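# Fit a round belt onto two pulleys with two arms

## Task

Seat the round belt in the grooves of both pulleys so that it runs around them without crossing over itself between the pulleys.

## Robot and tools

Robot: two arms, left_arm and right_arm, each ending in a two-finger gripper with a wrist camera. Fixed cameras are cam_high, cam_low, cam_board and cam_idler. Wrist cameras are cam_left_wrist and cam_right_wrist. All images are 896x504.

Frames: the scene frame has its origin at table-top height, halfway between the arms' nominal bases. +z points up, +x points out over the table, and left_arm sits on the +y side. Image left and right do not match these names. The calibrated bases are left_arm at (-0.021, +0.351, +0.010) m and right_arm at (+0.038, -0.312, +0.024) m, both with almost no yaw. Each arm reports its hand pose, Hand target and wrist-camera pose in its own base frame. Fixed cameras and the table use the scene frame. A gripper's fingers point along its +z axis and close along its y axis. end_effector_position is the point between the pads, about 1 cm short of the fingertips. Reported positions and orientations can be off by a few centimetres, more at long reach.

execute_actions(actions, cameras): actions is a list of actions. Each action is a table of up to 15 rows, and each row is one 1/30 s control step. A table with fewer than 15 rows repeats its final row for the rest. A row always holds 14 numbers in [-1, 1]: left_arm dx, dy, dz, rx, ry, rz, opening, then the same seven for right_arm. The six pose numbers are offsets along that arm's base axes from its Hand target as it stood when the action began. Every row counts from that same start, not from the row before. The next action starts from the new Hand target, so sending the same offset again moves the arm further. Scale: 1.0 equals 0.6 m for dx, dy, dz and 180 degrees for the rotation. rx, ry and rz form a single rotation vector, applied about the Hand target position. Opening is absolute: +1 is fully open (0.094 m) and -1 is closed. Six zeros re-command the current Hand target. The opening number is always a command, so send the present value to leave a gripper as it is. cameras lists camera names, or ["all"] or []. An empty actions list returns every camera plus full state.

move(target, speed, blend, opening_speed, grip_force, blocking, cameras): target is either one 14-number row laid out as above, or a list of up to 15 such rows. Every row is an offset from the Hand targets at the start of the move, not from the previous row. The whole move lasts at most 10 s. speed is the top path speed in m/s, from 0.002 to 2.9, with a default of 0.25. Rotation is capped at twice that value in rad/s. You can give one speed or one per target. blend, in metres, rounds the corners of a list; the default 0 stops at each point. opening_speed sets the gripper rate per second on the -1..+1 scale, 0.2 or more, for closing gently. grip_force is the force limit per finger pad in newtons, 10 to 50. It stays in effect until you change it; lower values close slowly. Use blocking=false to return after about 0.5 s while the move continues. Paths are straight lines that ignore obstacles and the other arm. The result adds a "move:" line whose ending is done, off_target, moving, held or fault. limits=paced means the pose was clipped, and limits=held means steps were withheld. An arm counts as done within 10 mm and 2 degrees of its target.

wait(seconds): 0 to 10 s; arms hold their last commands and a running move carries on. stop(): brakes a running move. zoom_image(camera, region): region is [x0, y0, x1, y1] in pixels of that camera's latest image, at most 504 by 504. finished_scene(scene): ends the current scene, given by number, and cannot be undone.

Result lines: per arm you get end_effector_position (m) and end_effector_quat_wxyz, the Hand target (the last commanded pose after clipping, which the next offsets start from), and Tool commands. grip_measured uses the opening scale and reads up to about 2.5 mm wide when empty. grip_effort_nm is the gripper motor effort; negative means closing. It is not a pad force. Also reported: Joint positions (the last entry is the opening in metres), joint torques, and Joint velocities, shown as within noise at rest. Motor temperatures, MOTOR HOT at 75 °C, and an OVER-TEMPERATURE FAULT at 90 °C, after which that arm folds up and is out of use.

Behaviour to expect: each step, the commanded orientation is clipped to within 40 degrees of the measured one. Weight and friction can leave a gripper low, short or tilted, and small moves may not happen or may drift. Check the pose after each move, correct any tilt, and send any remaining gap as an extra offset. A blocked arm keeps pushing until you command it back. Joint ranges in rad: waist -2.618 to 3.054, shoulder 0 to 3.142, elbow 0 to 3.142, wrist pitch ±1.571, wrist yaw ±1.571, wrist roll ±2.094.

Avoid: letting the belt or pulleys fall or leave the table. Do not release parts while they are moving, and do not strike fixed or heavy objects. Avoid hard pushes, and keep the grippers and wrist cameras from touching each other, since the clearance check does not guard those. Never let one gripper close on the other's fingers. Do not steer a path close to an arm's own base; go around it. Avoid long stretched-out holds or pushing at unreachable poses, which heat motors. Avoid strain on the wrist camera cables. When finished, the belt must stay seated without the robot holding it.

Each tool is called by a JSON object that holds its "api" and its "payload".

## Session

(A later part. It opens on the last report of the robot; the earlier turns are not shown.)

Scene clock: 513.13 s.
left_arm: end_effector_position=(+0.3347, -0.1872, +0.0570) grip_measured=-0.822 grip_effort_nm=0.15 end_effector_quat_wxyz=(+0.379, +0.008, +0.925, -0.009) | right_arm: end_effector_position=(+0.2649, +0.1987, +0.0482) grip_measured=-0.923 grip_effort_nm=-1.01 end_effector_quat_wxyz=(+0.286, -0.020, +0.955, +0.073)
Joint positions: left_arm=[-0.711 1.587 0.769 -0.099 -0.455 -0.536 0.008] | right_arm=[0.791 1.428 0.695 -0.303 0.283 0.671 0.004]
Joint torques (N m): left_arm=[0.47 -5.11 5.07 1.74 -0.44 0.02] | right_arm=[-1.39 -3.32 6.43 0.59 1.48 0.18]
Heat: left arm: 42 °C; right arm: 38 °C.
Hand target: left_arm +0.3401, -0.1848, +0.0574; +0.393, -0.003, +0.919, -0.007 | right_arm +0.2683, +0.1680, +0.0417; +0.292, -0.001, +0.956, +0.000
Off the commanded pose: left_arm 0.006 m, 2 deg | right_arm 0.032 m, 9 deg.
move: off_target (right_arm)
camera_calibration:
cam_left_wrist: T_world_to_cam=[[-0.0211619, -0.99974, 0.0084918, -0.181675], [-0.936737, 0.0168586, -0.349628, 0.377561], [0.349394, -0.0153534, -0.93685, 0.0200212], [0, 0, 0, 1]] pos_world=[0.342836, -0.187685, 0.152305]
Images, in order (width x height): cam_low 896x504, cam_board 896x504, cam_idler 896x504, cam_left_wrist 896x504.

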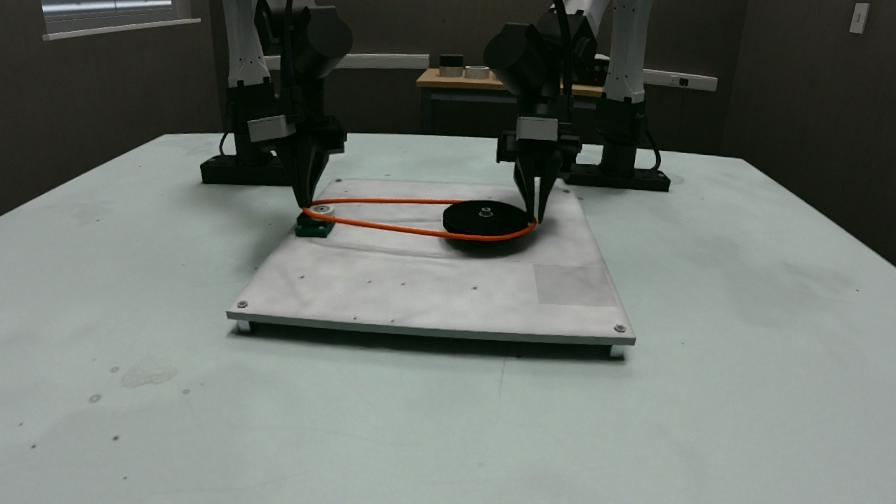

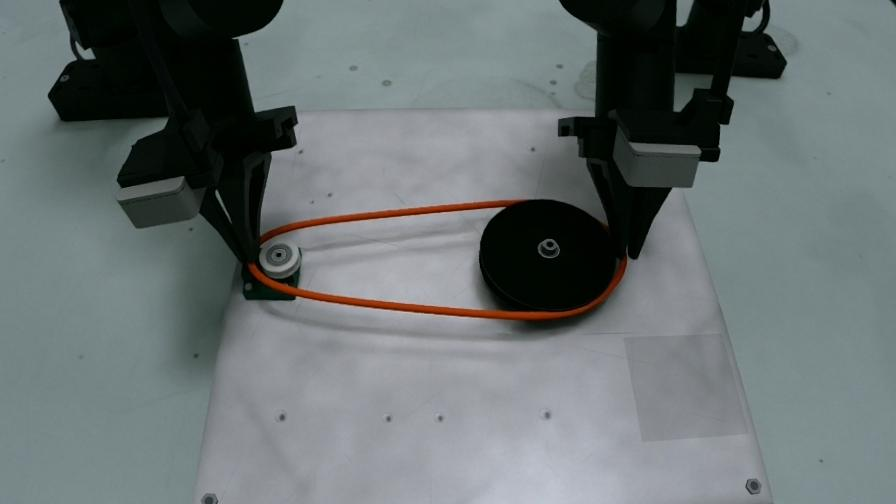

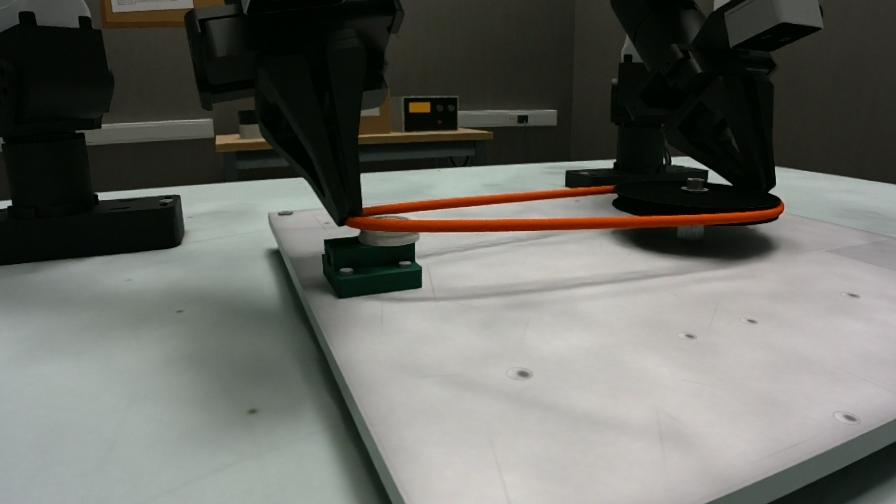

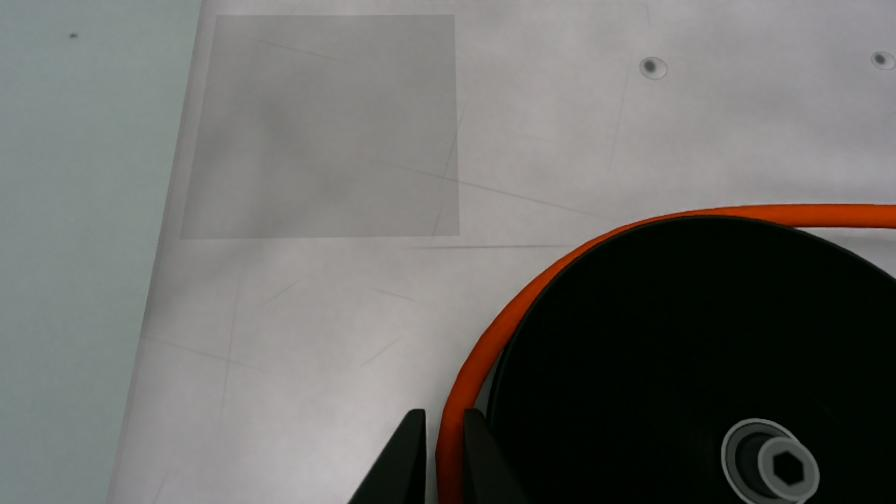

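{"api": "move", "payload": {"target": [[0,0,0.06,0,0,0,-0.82,0,0.0,0.01,0,0,0,-1]], "speed": 0.1, "cameras": ["cam_idler","cam_low","cam_left_wrist","cam_board"]}}

{"api": "zoom_image", "payload": {"camera": "cam_idler", "region": [580, 160, 820, 290]}}

{"api": "zoom_image", "payload": {"camera": "cam_low", "region": [420, 180, 560, 260]}}

Scene clock: 515.23 s.
left_arm: end_effector_position=(+0.3278, -0.1808, +0.0690) grip_measured=-0.822 grip_effort_nm=0.11 end_effector_quat_wxyz=(+0.363, +0.014, +0.932, +0.005) | right_arm: end_effector_position=(+0.2655, +0.1958, +0.0485) grip_measured=-0.923 grip_effort_nm=-1.01 end_effector_quat_wxyz=(+0.288, -0.019, +0.955, +0.065)
Joint positions: left_arm=[-0.711 1.543 0.81 -0.229 -0.457 -0.536 0.008] | right_arm=[0.791 1.428 0.698 -0.314 0.298 0.671 0.004]
Joint torques (N m): left_arm=[0.44 -7.98 8.99 1.38 -0.42 0.02] | right_arm=[-1.44 -4.36 7.09 0.45 1.31 0.19]
Heat: left arm: 42 °C; right arm: 38 °C.
Hand target: left_arm +0.3401, -0.1849, +0.0936; +0.393, -0.003, +0.919, -0.007 | right_arm +0.2683, +0.1679, +0.0476; +0.292, -0.001, +0.956, +0.000
Off the commanded pose: left_arm 0.028 m, 4 deg | right_arm 0.028 m, 8 deg.
move: off_target (left_arm, right_arm)
camera_calibration:
cam_left_wrist: T_world_to_cam=[[-0.0201032, -0.999547, -0.0223913, -0.173671], [-0.948008, 0.0261717, -0.317169, 0.378351], [0.317611, 0.0148511, -0.948105, 0.0503644], [0, 0, 0, 1]] pos_world=[0.339192, -0.184243, 0.163863]
Images, in order (width x height): cam_low 896x504, cam_board 896x504, cam_idler 896x504, cam_left_wrist 896x504.

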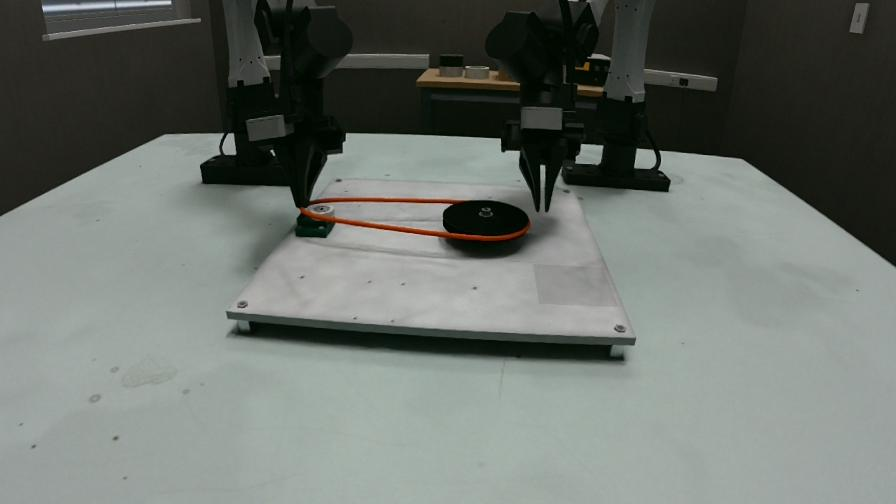

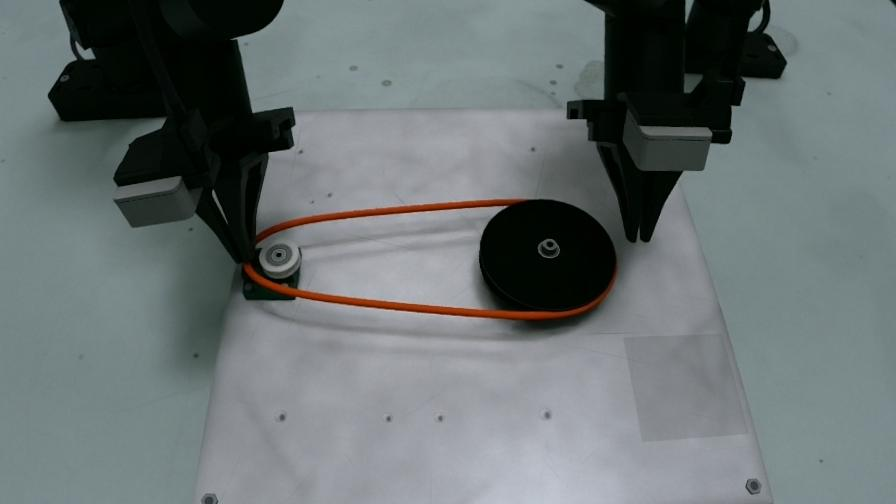

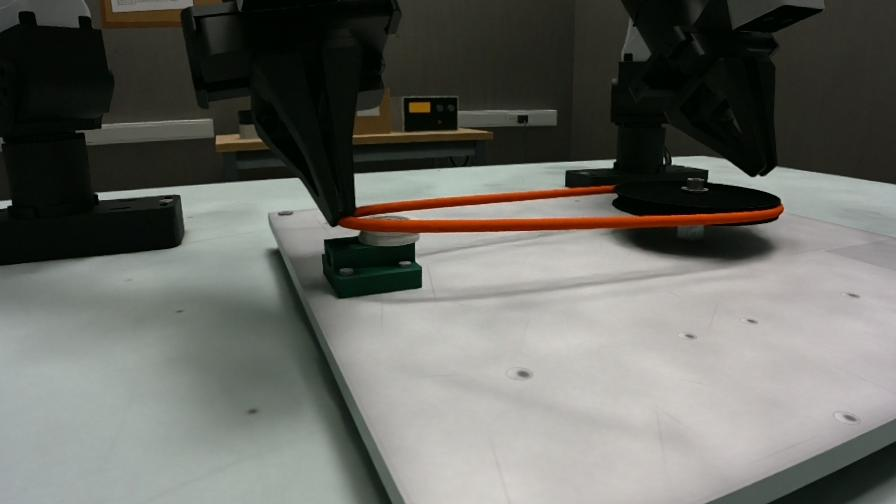

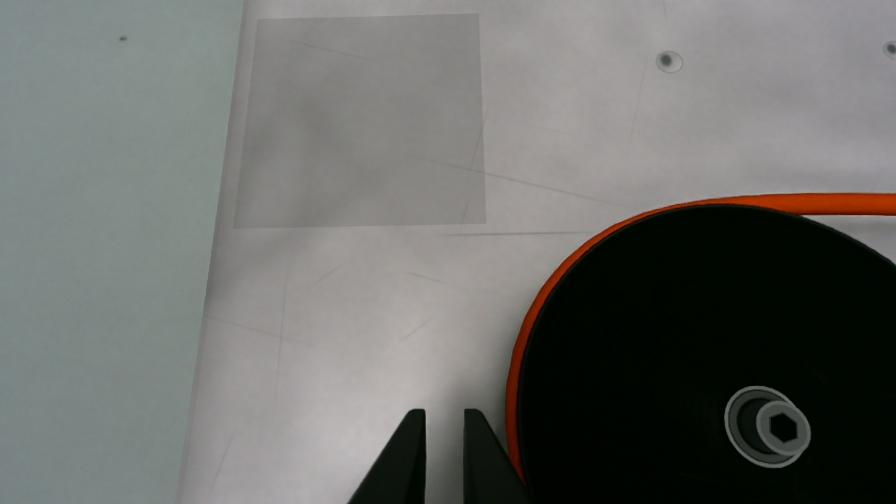

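Scaled by 2.100 from the camera's 896x504 image, which has a finer 1280x720 frame.

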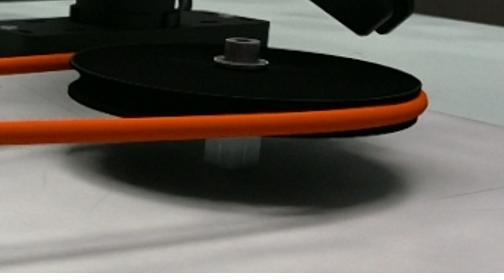

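Scaled by 3.600 from the camera's 896x504 image, which has a finer 1280x720 frame.

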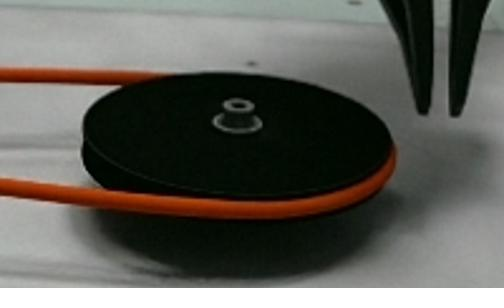

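{"api": "move", "payload": {"target": [[0,0.045,0.0,0,0,0,-1,0,0.0,0.0,0,0,0,-1],[0,0.045,-0.068,0,0,0,-1,0,0.0,0.0,0,0,0,-1],[0,-0.015,-0.068,0,0,0,-1,0,0.0,0.0,0,0,0,-1]], "speed": 0.1, "cameras": ["cam_idler","cam_low","cam_board"]}}

{"api": "zoom_image", "payload": {"camera": "cam_idler", "region": [580, 160, 820, 290]}}

{"api": "zoom_image", "payload": {"camera": "cam_low", "region": [420, 180, 560, 260]}}

Scene clock: 520.70 s.
left_arm: end_effector_position=(+0.3292, -0.1863, +0.0402) grip_measured=-0.991 grip_effort_nm=-0.48 end_effector_quat_wxyz=(+0.374, +0.009, +0.927, -0.001) | right_arm: end_effector_position=(+0.2655, +0.1958, +0.0485) grip_measured=-0.923 grip_effort_nm=-1.01 end_effector_quat_wxyz=(+0.287, -0.019, +0.955, +0.065)
Joint positions: left_arm=[-0.725 1.623 0.737 -0.056 -0.471 -0.55 0] | right_arm=[0.791 1.428 0.698 -0.314 0.298 0.671 0.004]
Joint torques (N m): left_arm=[-0.44 -5.39 8.72 1.4 -0.44 -0.05] | right_arm=[-1.32 -4.45 7.09 0.46 1.36 0.16]
Heat: left arm: 42 °C; right arm: 38 °C.
Hand target: left_arm +0.3402, -0.1938, +0.0528; +0.393, -0.003, +0.919, -0.007 | right_arm +0.2682, +0.1679, +0.0476; +0.292, -0.001, +0.956, +0.000
Off the commanded pose: left_arm 0.018 m, 3 deg | right_arm 0.028 m, 8 deg.
move: off_target (left_arm, right_arm)
Images, in order (width x height): cam_low 896x504, cam_board 896x504, cam_idler 896x504.

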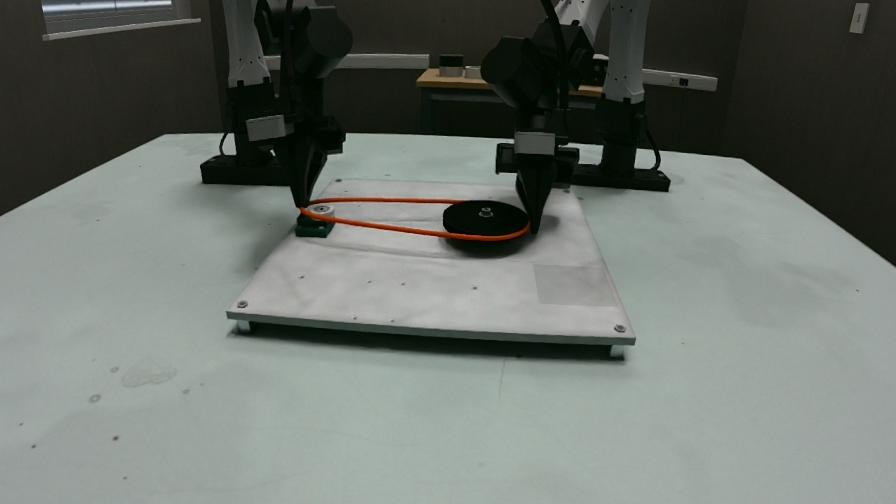

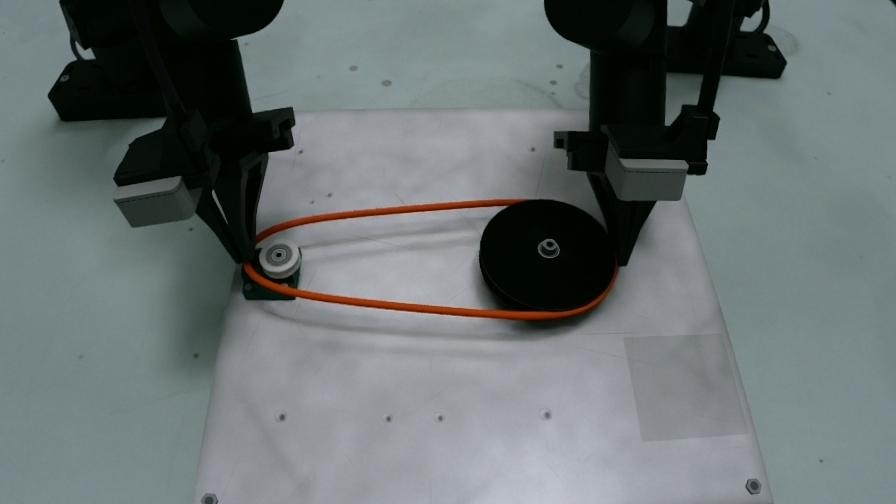

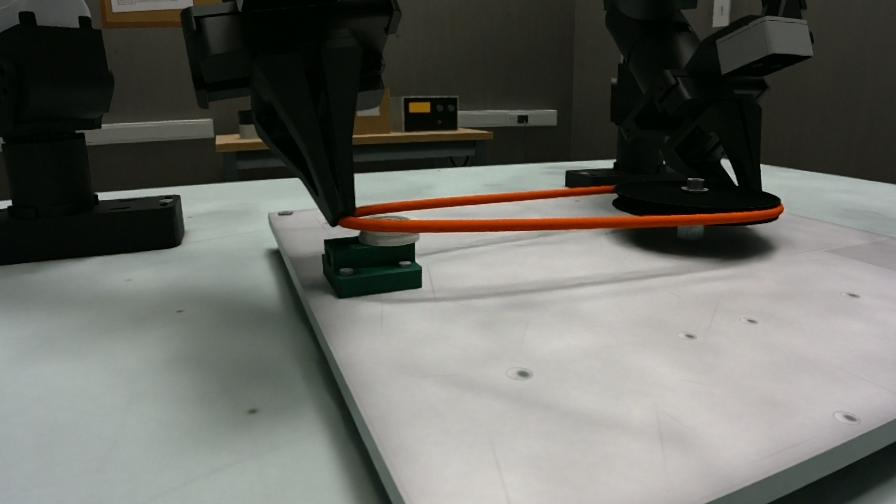

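Scaled by 2.100 from the camera's 896x504 image, which has a finer 1280x720 frame.

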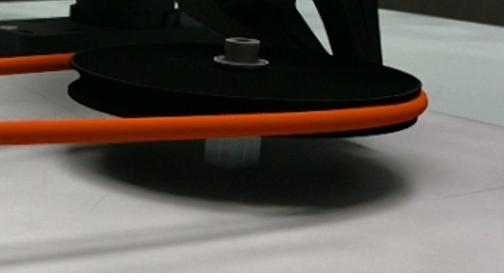

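Scaled by 3.600 from the camera's 896x504 image, which has a finer 1280x720 frame.

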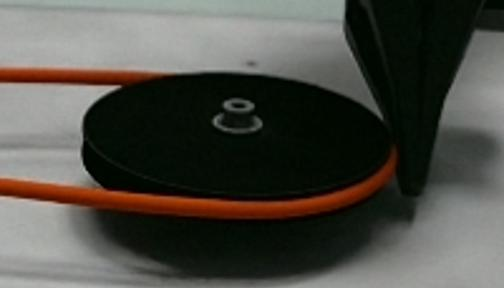

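{"api": "move", "payload": {"target": [[0,0,0,0,0,0,-1,0,0.0,-0.02,0,0,0,-1],[0,0,0,0,0,0,-1,0,0.01,-0.02,0,0,0,-0.84]], "speed": 0.05, "opening_speed": 0.4, "cameras": ["cam_idler","cam_low"]}}

{"api": "zoom_image", "payload": {"camera": "cam_idler", "region": [280, 150, 480, 290]}}

{"api": "zoom_image", "payload": {"camera": "cam_idler", "region": [580, 160, 820, 290]}}

{"api": "zoom_image", "payload": {"camera": "cam_low", "region": [280, 160, 560, 290]}}

Scene clock: 523.73 s.
left_arm: end_effector_position=(+0.3292, -0.1862, +0.0401) grip_measured=-0.991 grip_effort_nm=-0.48 end_effector_quat_wxyz=(+0.374, +0.009, +0.928, -0.001) | right_arm: end_effector_position=(+0.2670, +0.1964, +0.0413) grip_measured=-0.841 grip_effort_nm=0.07 end_effector_quat_wxyz=(+0.289, -0.014, +0.956, +0.054)
Joint positions: left_arm=[-0.725 1.623 0.737 -0.057 -0.471 -0.55 0] | right_arm=[0.802 1.463 0.698 -0.295 0.325 0.687 0.007]
Joint torques (N m): left_arm=[-0.46 -5.41 8.73 1.39 -0.44 -0.06] | right_arm=[-1.11 -3.55 6.13 0.74 1.21 0.18]
Heat: left arm: 42 °C; right arm: 38 °C.
Hand target: left_arm +0.3401, -0.1938, +0.0527; +0.393, -0.003, +0.919, -0.007 | right_arm +0.2682, +0.1739, +0.0356; +0.292, -0.001, +0.956, +0.000
Off the commanded pose: left_arm 0.018 m, 3 deg | right_arm 0.023 m, 6 deg.
move: off_target (left_arm, right_arm); target 2's new opening was sent with right_arm's hand 0.024 m and 7 deg from that target
Images, in order (width x height): cam_low 896x504, cam_idler 896x504.

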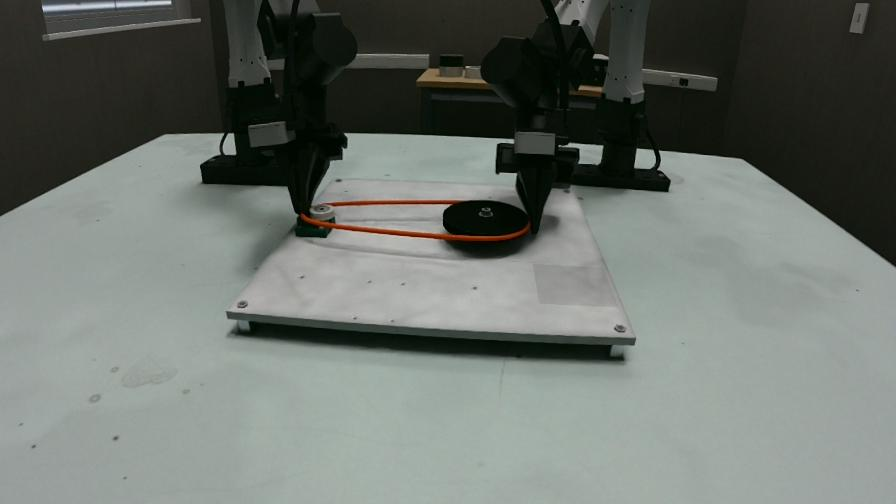

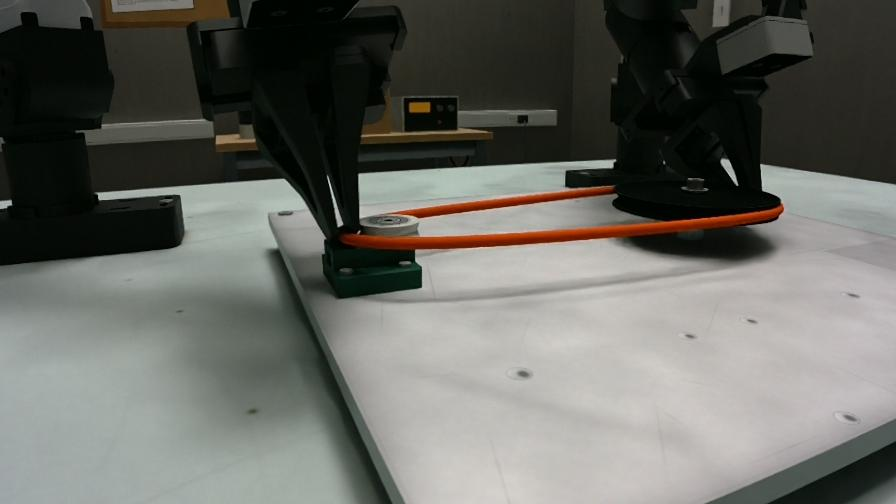

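Scaled by 2.520 from the camera's 896x504 image, which has a finer 1280x720 frame.

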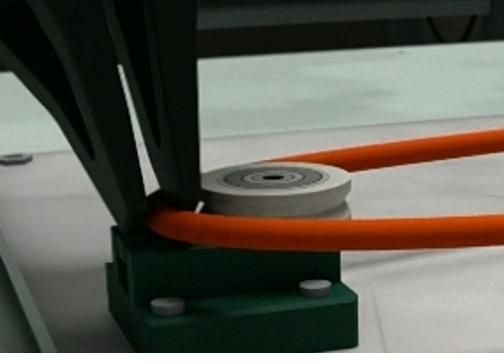

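Scaled by 2.100 from the camera's 896x504 image, which has a finer 1280x720 frame.

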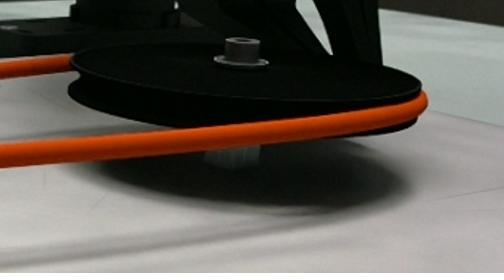

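Scaled by 1.800 from the camera's 896x504 image, which has a finer 1280x720 frame.

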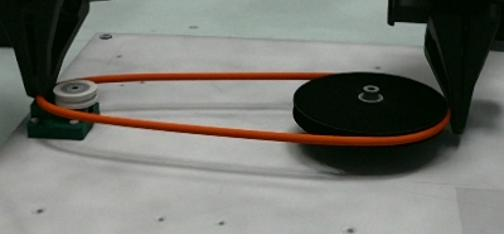

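{"api": "move", "payload": {"target": [[0,0,0,0,0,0,-1,0,0.0,0.1,0,0,0,-0.84]], "speed": 0.1, "cameras": ["cam_idler","cam_low"]}}

{"api": "zoom_image", "payload": {"camera": "cam_idler", "region": [280, 150, 480, 290]}}

{"api": "zoom_image", "payload": {"camera": "cam_idler", "region": [580, 160, 820, 290]}}

{"api": "zoom_image", "payload": {"camera": "cam_low", "region": [280, 160, 560, 290]}}

Scene clock: 525.80 s.
left_arm: end_effector_position=(+0.3289, -0.1854, +0.0398) grip_measured=-0.991 grip_effort_nm=-0.48 end_effector_quat_wxyz=(+0.373, +0.009, +0.928, +0.001) | right_arm: end_effector_position=(+0.2611, +0.1732, +0.0821) grip_measured=-0.841 grip_effort_nm=0.07 end_effector_quat_wxyz=(+0.276, -0.014, +0.961, -0.005)
Joint positions: left_arm=[-0.725 1.623 0.737 -0.06 -0.474 -0.551 0] | right_arm=[0.8 1.388 0.843 -0.616 0.393 0.688 0.007]
Joint torques (N m): left_arm=[-0.47 -5.44 8.72 1.42 -0.41 -0.06] | right_arm=[-0.69 -5.39 8.49 1.04 0.51 0.2]
Heat: left arm: 42 °C; right arm: 38 °C.
Hand target: left_arm +0.3401, -0.1938, +0.0527; +0.393, -0.003, +0.919, -0.007 | right_arm +0.2683, +0.1740, +0.0958; +0.293, -0.001, +0.956, +0.000
Off the commanded pose: left_arm 0.019 m, 3 deg | right_arm 0.015 m, 2 deg.
move: off_target (left_arm, right_arm)
Images, in order (width x height): cam_low 896x504, cam_idler 896x504.

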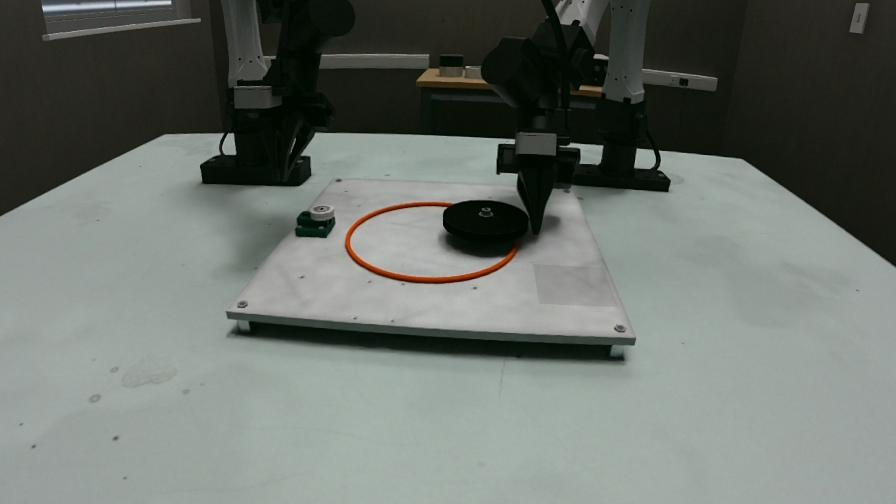

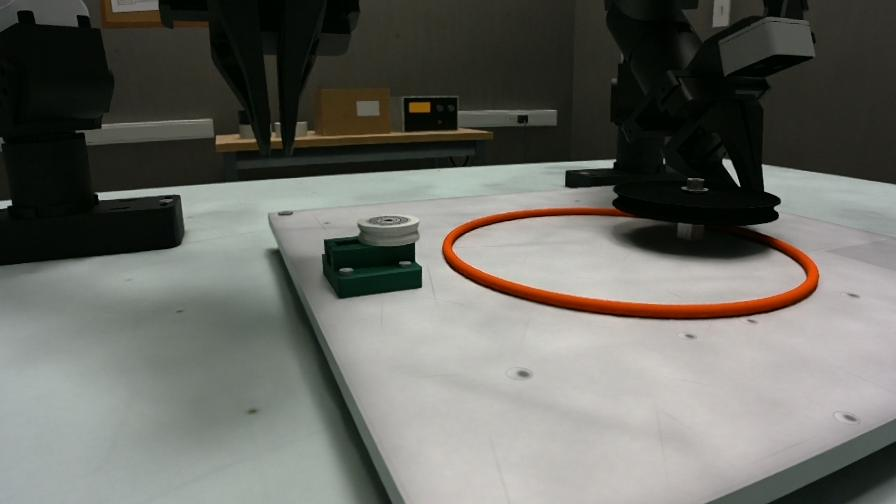

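Scaled by 2.520 from the camera's 896x504 image, which has a finer 1280x720 frame.

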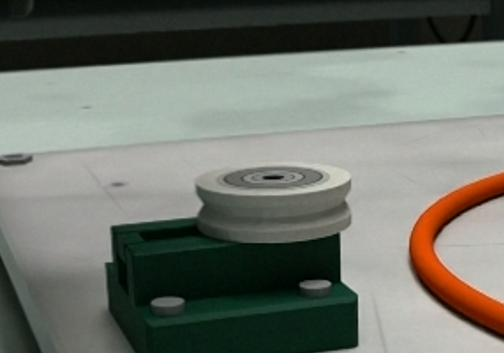

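Scaled by 2.100 from the camera's 896x504 image, which has a finer 1280x720 frame.

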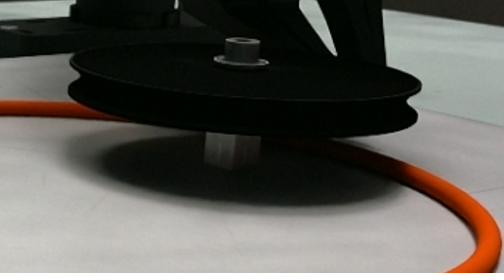

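Scaled by 1.800 from the camera's 896x504 image, which has a finer 1280x720 frame.

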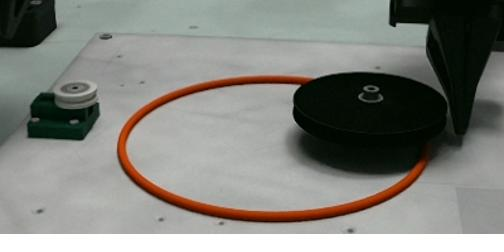

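{"api": "execute_actions", "payload": {"actions": [], "cameras": ["cam_board","cam_idler","cam_right_wrist"]}}

Scene clock: 530.37 s.
left_arm: end_effector_position=(+0.3289, -0.1854, +0.0398) grip_measured=-0.991 grip_effort_nm=-0.48 end_effector_quat_wxyz=(+0.373, +0.009, +0.928, +0.001) | right_arm: end_effector_position=(+0.2610, +0.1731, +0.0820) grip_measured=-0.841 grip_effort_nm=0.07 end_effector_quat_wxyz=(+0.276, -0.014, +0.961, -0.005)
Joint positions: left_arm=[-0.725 1.623 0.737 -0.06 -0.474 -0.551 0] | right_arm=[0.8 1.388 0.843 -0.617 0.393 0.688 0.007]
Joint velocities: within noise
Joint torques (N m): left_arm=[-0.47 -5.44 8.73 1.42 -0.41 -0.06] | right_arm=[-0.88 -5.38 8.47 1.06 0.5 0.22]
Motor temperatures (°C): left_arm=[26 36 39 41 26 25 30] | right_arm=[26 38 36 29 26 27 28]
Heat: left arm: 41 °C; right arm: 38 °C.
Hand target: left_arm +0.3401, -0.1938, +0.0527; +0.393, -0.003, +0.919, -0.007 | right_arm +0.2682, +0.1740, +0.0957; +0.292, -0.001, +0.956, +0.000
Tool commands: left_gripper/opening=-1.0 right_gripper/opening=-0.84
Off the commanded pose: left_arm 0.019 m, 3 deg | right_arm 0.015 m, 3 deg.
camera_calibration:
cam_right_wrist: T_world_to_cam=[[0.0228698, -0.999517, 0.0210367, 0.167277], [-0.99161, -0.0253567, -0.126758, 0.312344], [0.12723, -0.0179613, -0.991711, 0.142151], [0, 0, 0, 1]] pos_world=[0.287812, 0.177669, 0.177046]
Images, in order (width x height): cam_board 896x504, cam_idler 896x504, cam_right_wrist 896x504.

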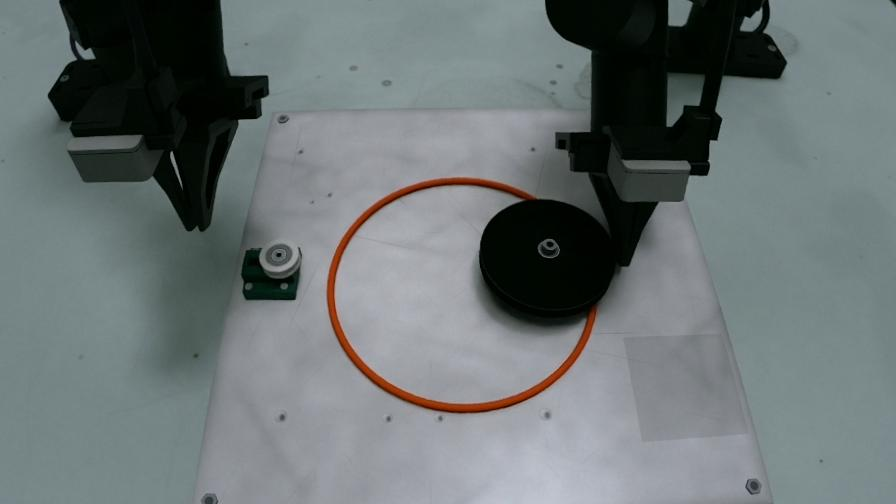

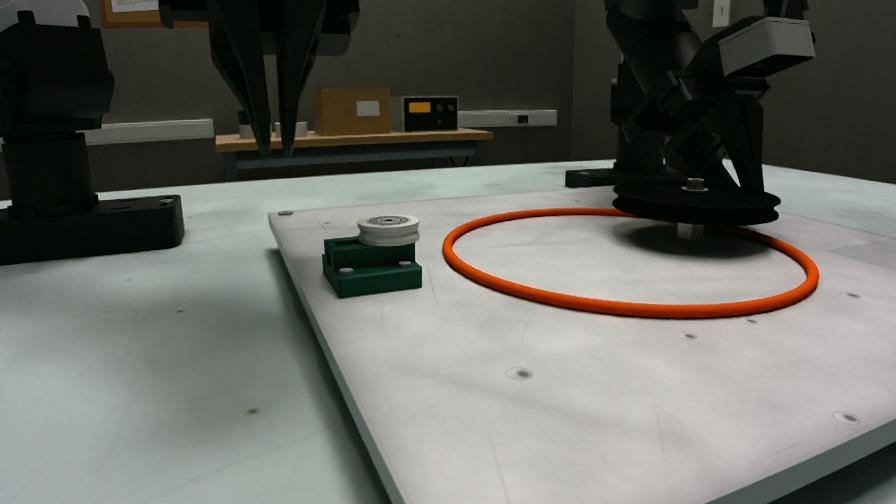

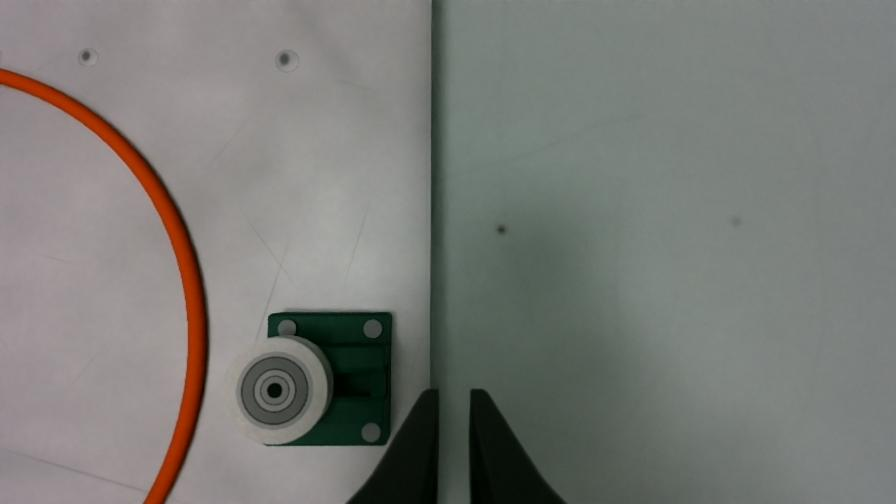

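{"api": "move", "payload": {"target": [[0,0.06,0,0,0,0,-1,0.01,0.12,0.02,0,0.028,0,-0.45],[0,0.06,0.1,0,0,0,-1,0.022,0.145,0,0,0.033,0,-0.45],[0,0.04,0.122,0,0.02,0,-0.55,0.022,0.145,-0.09,0,0.033,0,-0.45]], "speed": 0.2, "blend": [0.01,0.01,0], "cameras": ["cam_right_wrist"]}}

Scene clock: 534.23 s.
left_arm: end_effector_position=(+0.3328, -0.1595, +0.1133) grip_measured=-0.552 grip_effort_nm=0.14 end_effector_quat_wxyz=(+0.351, +0.003, +0.936, +0.011) | right_arm: end_effector_position=(+0.2842, +0.2580, +0.0466) grip_measured=-0.452 grip_effort_nm=0.11 end_effector_quat_wxyz=(+0.246, -0.002, +0.969, -0.005)
Joint positions: left_arm=[-0.64 1.45 0.928 -0.448 -0.419 -0.502 0.021] | right_arm=[0.912 1.78 1.124 -0.601 0.393 0.844 0.026]
Joint torques (N m): left_arm=[-0.64 -4.98 9.57 1.34 -0.09 -0.07] | right_arm=[0.34 -6.56 5.33 1.11 0.22 0.24]
Heat: left arm: 41 °C; right arm: 38 °C.
Hand target: left_arm +0.3401, -0.1699, +0.1260; +0.364, -0.003, +0.931, -0.007 | right_arm +0.2815, +0.2609, +0.0416; +0.242, -0.001, +0.970, +0.000
Off the commanded pose: left_arm 0.018 m, 3 deg | right_arm 0.006 m, 1 deg.
move: off_target (left_arm); target 3's new opening was sent with left_arm's hand 0.018 m and 3 deg from that target
camera_calibration:
cam_right_wrist: T_world_to_cam=[[0.000905821, -0.999907, 0.0136308, 0.259036], [-0.997859, -0.00179518, -0.0653763, 0.325877], [0.0653947, -0.0135424, -0.997768, 0.122341], [0, 0, 0, 1]] pos_world=[0.316944, 0.261254, 0.139842]
Images, in order (width x height): cam_right_wrist 896x504.

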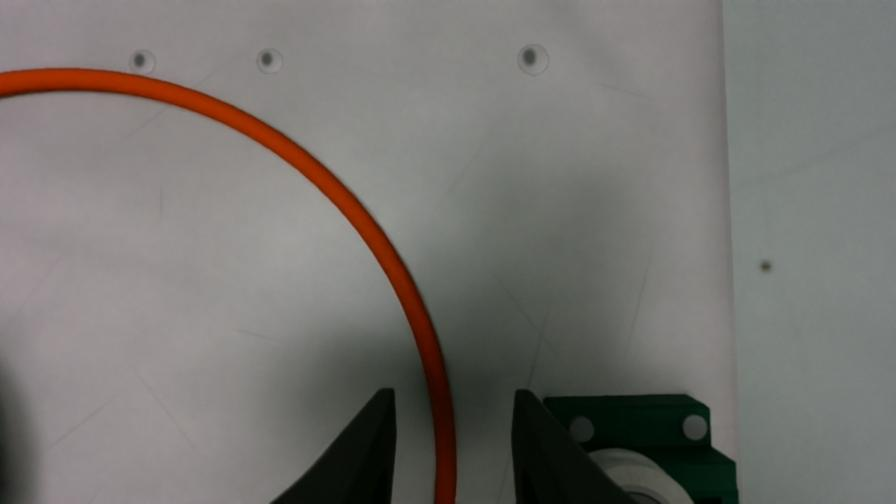

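{"api": "move", "payload": {"target": [[0,0,0,0,0,0,-0.55,0,0.003,-0.043,0,0,0,-0.45],[0,0,0,0,0,0,-0.55,0,0.003,-0.045,0,0,0,-1],[0,0,0,0,0,0,-0.55,0,0.01,-0.032,0,0,0,-1],[0,0,0,0,0,0,-0.55,-0.022,0.075,-0.0355,0,0,0,-1]], "speed": 0.12, "opening_speed": 1, "blend": [0,0,0.005,0], "cameras": ["cam_right_wrist","cam_board"]}}

Scene clock: 538.03 s.
left_arm: end_effector_position=(+0.3328, -0.1595, +0.1133) grip_measured=-0.552 grip_effort_nm=0.14 end_effector_quat_wxyz=(+0.351, +0.003, +0.936, +0.011) | right_arm: end_effector_position=(+0.2704, +0.3030, +0.0238) grip_measured=-0.943 grip_effort_nm=-1.01 end_effector_quat_wxyz=(+0.250, -0.001, +0.968, +0.004)
Joint positions: left_arm=[-0.64 1.45 0.928 -0.448 -0.419 -0.502 0.021] | right_arm=[1.017 1.913 1.2 -0.567 0.419 0.953 0.003]
Joint torques (N m): left_arm=[-0.64 -4.97 9.57 1.34 -0.09 -0.07] | right_arm=[0.42 -6.09 7.45 0.63 0.35 0.23]
Heat: left arm: 41 °C; right arm: 38 °C.
Hand target: left_arm +0.3401, -0.1699, +0.1260; +0.364, -0.003, +0.931, -0.007 | right_arm +0.2683, +0.3060, +0.0204; +0.242, -0.001, +0.970, +0.000
Off the commanded pose: left_arm 0.018 m, 3 deg | right_arm 0.005 m, 1 deg.
move: off_target (left_arm); blend cut to 0.0044 m at target 3
camera_calibration:
cam_right_wrist: T_world_to_cam=[[0.00383475, -0.999981, -0.00481382, 0.304021], [-0.997382, -0.00347705, -0.0722357, 0.311274], [0.0722176, 0.00507822, -0.997376, 0.0936599], [0, 0, 0, 1]] pos_world=[0.302529, 0.304622, 0.117363]
Images, in order (width x height): cam_board 896x504, cam_right_wrist 896x504.

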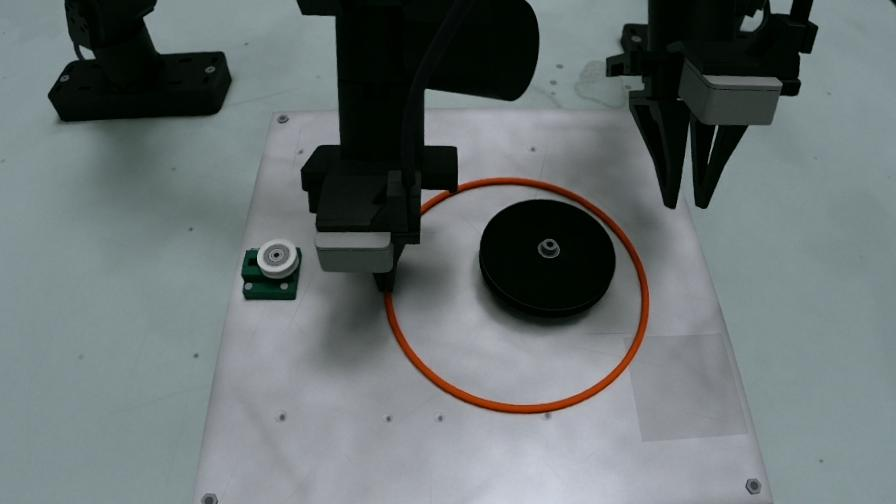

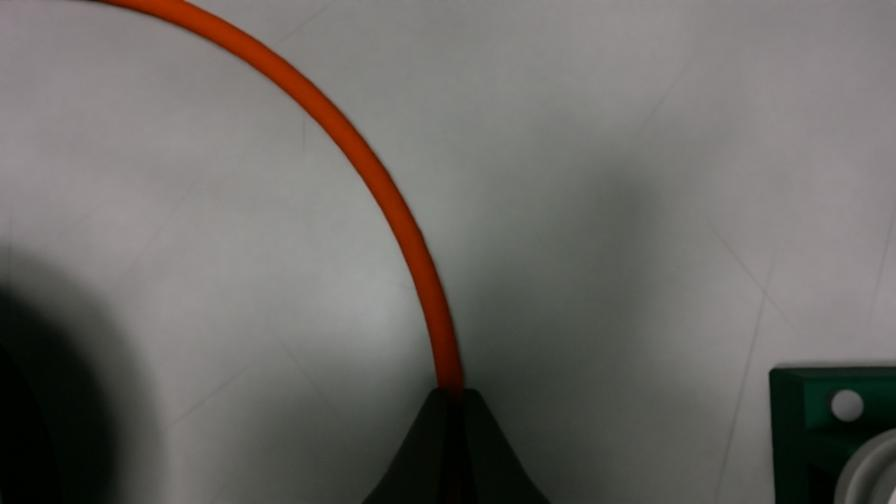

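{"api": "move", "payload": {"target": [[0.006,-0.01,-0.12,0,0,0,-0.55,0,0,0,0,0,0,-1],[0.006,-0.012,-0.159,0,0,0,-0.55,0,0,0,0,0,0,-1],[0.006,-0.012,-0.159,0,0,0,-1,0,0,0,0,0,0,-1],[0.003,-0.015,-0.07,0,-0.01,0,-1,0,-0.01,0.06,0,-0.015,0,-1],[0,-0.02,-0.117,0,-0.018,0,-1,0,-0.07,0.05,0,-0.03,0,-1],[0,-0.025,-0.121,0,-0.018,0,-1,0,-0.135,0.074,0,-0.033,0,-1],[0,-0.025,-0.121,0,-0.018,0,-1,0,-0.24,0.074,0,-0.033,0,-1],[0,-0.025,-0.121,0,-0.018,0,-1,0,-0.26,0.02,0,-0.033,0,-1]], "speed": 0.12, "opening_speed": 1, "blend": [0,0,0,0.01,0.01,0,0.005,0], "cameras": ["cam_idler","cam_low"]}}

{"api": "zoom_image", "payload": {"camera": "cam_idler", "region": [280, 150, 780, 290]}}

Scene clock: 544.80 s.
left_arm: end_effector_position=(+0.3367, -0.1882, +0.0528) grip_measured=-0.934 grip_effort_nm=-1.01 end_effector_quat_wxyz=(+0.378, +0.008, +0.926, -0.015) | right_arm: end_effector_position=(+0.2664, +0.1971, +0.0471) grip_measured=-0.944 grip_effort_nm=-1.01 end_effector_quat_wxyz=(+0.290, -0.025, +0.953, +0.088)
Joint positions: left_arm=[-0.703 1.601 0.764 -0.073 -0.441 -0.532 0.003] | right_arm=[0.769 1.41 0.662 -0.255 0.254 0.643 0.003]
Joint torques (N m): left_arm=[-0.03 -5.37 5.2 1.6 -0.53 -0.04] | right_arm=[-4.07 -4 3.7 0.71 1.52 -0.04]
Heat: left arm: 42 °C; right arm: 38 °C.
Hand target: left_arm +0.3402, -0.1847, +0.0533; +0.390, -0.003, +0.921, -0.007 | right_arm +0.2683, +0.1499, +0.0323; +0.292, -0.001, +0.956, +0.000
Off the commanded pose: left_arm 0.005 m, 2 deg | right_arm 0.049 m, 10 deg.
move: off_target (right_arm)
Images, in order (width x height): cam_low 896x504, cam_idler 896x504.

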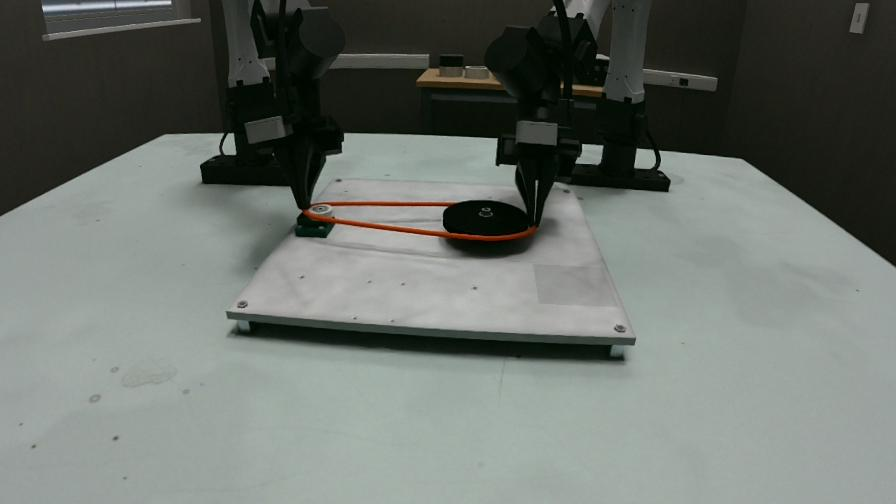

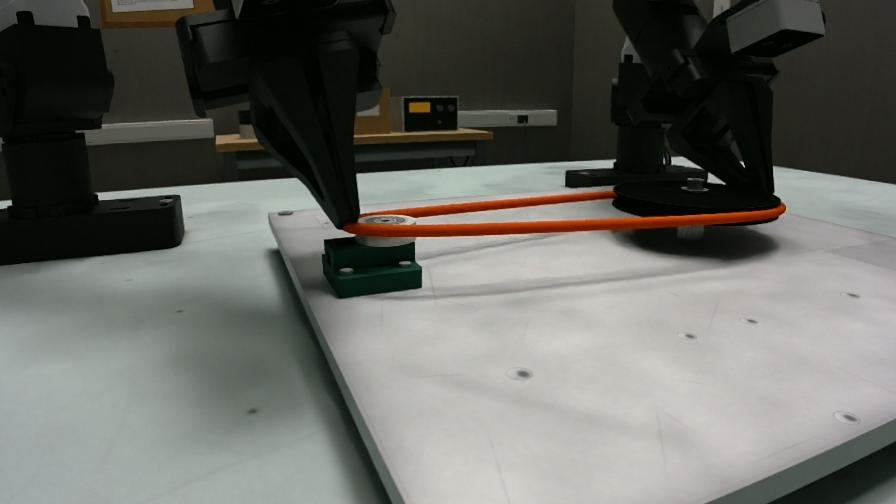

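Scaled by 1.008 from the camera's 896x504 image, which has a finer 1280x720 frame.

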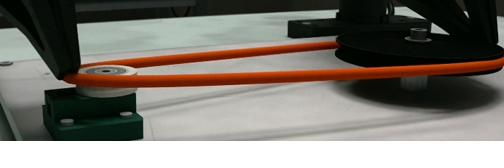

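{"api": "move", "payload": {"target": [[0,0,0.022,0,0,0,-1,0,0,0.02,0,0,0,-1],[0,0,0.082,0,0,0,-1,0,-0.01,0.065,0,0,0,-1],[0,0,0.018,0,0,0,-1,0,-0.01,0.05,0,0,0,-1],[0,0,0.007,0,0,0,-1,0,-0.01,0.035,0,0,0,-1]], "speed": 0.12, "cameras": ["cam_idler","cam_low"]}}

{"api": "zoom_image", "payload": {"camera": "cam_idler", "region": [580, 160, 820, 290]}}

{"api": "zoom_image", "payload": {"camera": "cam_idler", "region": [280, 150, 480, 290]}}

Scene clock: 548.40 s.
left_arm: end_effector_position=(+0.3378, -0.1916, +0.0627) grip_measured=-0.934 grip_effort_nm=-1.01 end_effector_quat_wxyz=(+0.383, +0.007, +0.923, -0.022) | right_arm: end_effector_position=(+0.2659, +0.1946, +0.0716) grip_measured=-0.945 grip_effort_nm=-1.01 end_effector_quat_wxyz=(+0.293, -0.032, +0.950, +0.101)
Joint positions: left_arm=[-0.707 1.581 0.779 -0.092 -0.438 -0.536 0.003] | right_arm=[0.748 1.332 0.699 -0.343 0.221 0.612 0.003]
Joint torques (N m): left_arm=[0.35 -4.62 4.77 1.6 -0.55 0.01] | right_arm=[-3.7 -3.36 4.46 0.59 1.73 0.08]
Heat: left arm: 42 °C; right arm: 38 °C.
Hand target: left_arm +0.3401, -0.1848, +0.0575; +0.390, -0.003, +0.921, -0.007 | right_arm +0.2683, +0.1439, +0.0534; +0.292, -0.001, +0.956, +0.000
Off the commanded pose: left_arm 0.009 m, 2 deg | right_arm 0.054 m, 12 deg.
move: off_target (right_arm)
Images, in order (width x height): cam_low 896x504, cam_idler 896x504.

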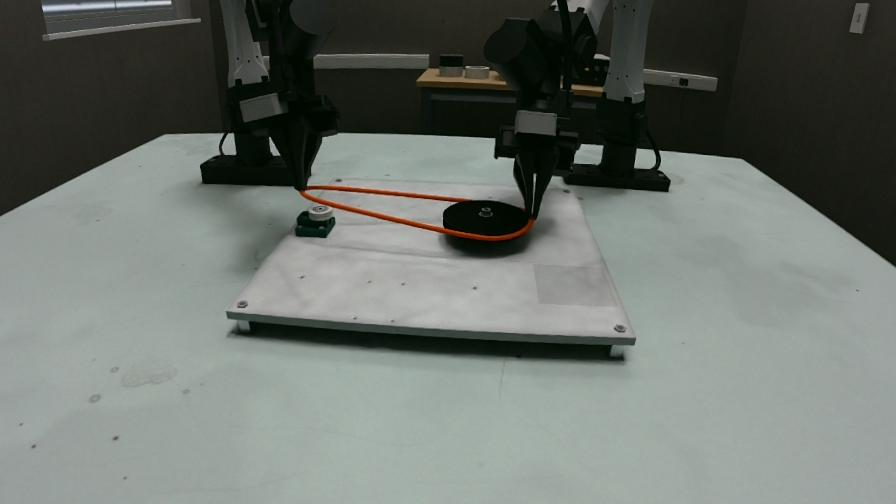

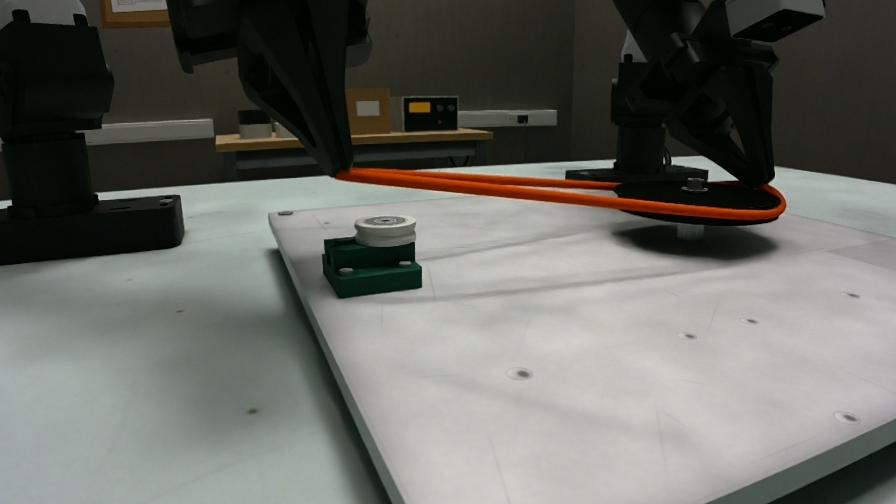

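Scaled by 2.100 from the camera's 896x504 image, which has a finer 1280x720 frame.

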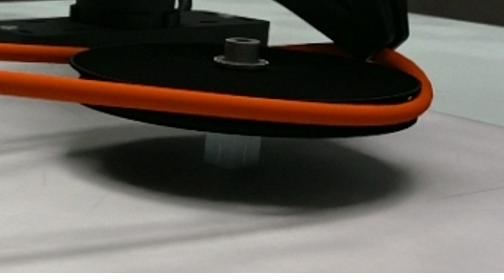

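Scaled by 2.520 from the camera's 896x504 image, which has a finer 1280x720 frame.

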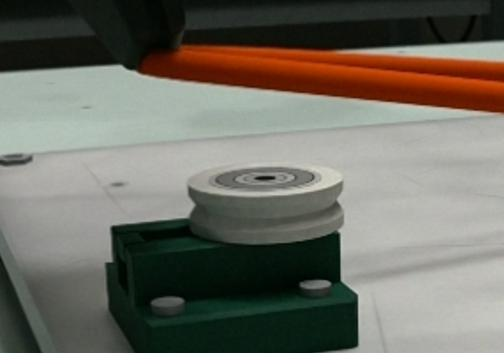

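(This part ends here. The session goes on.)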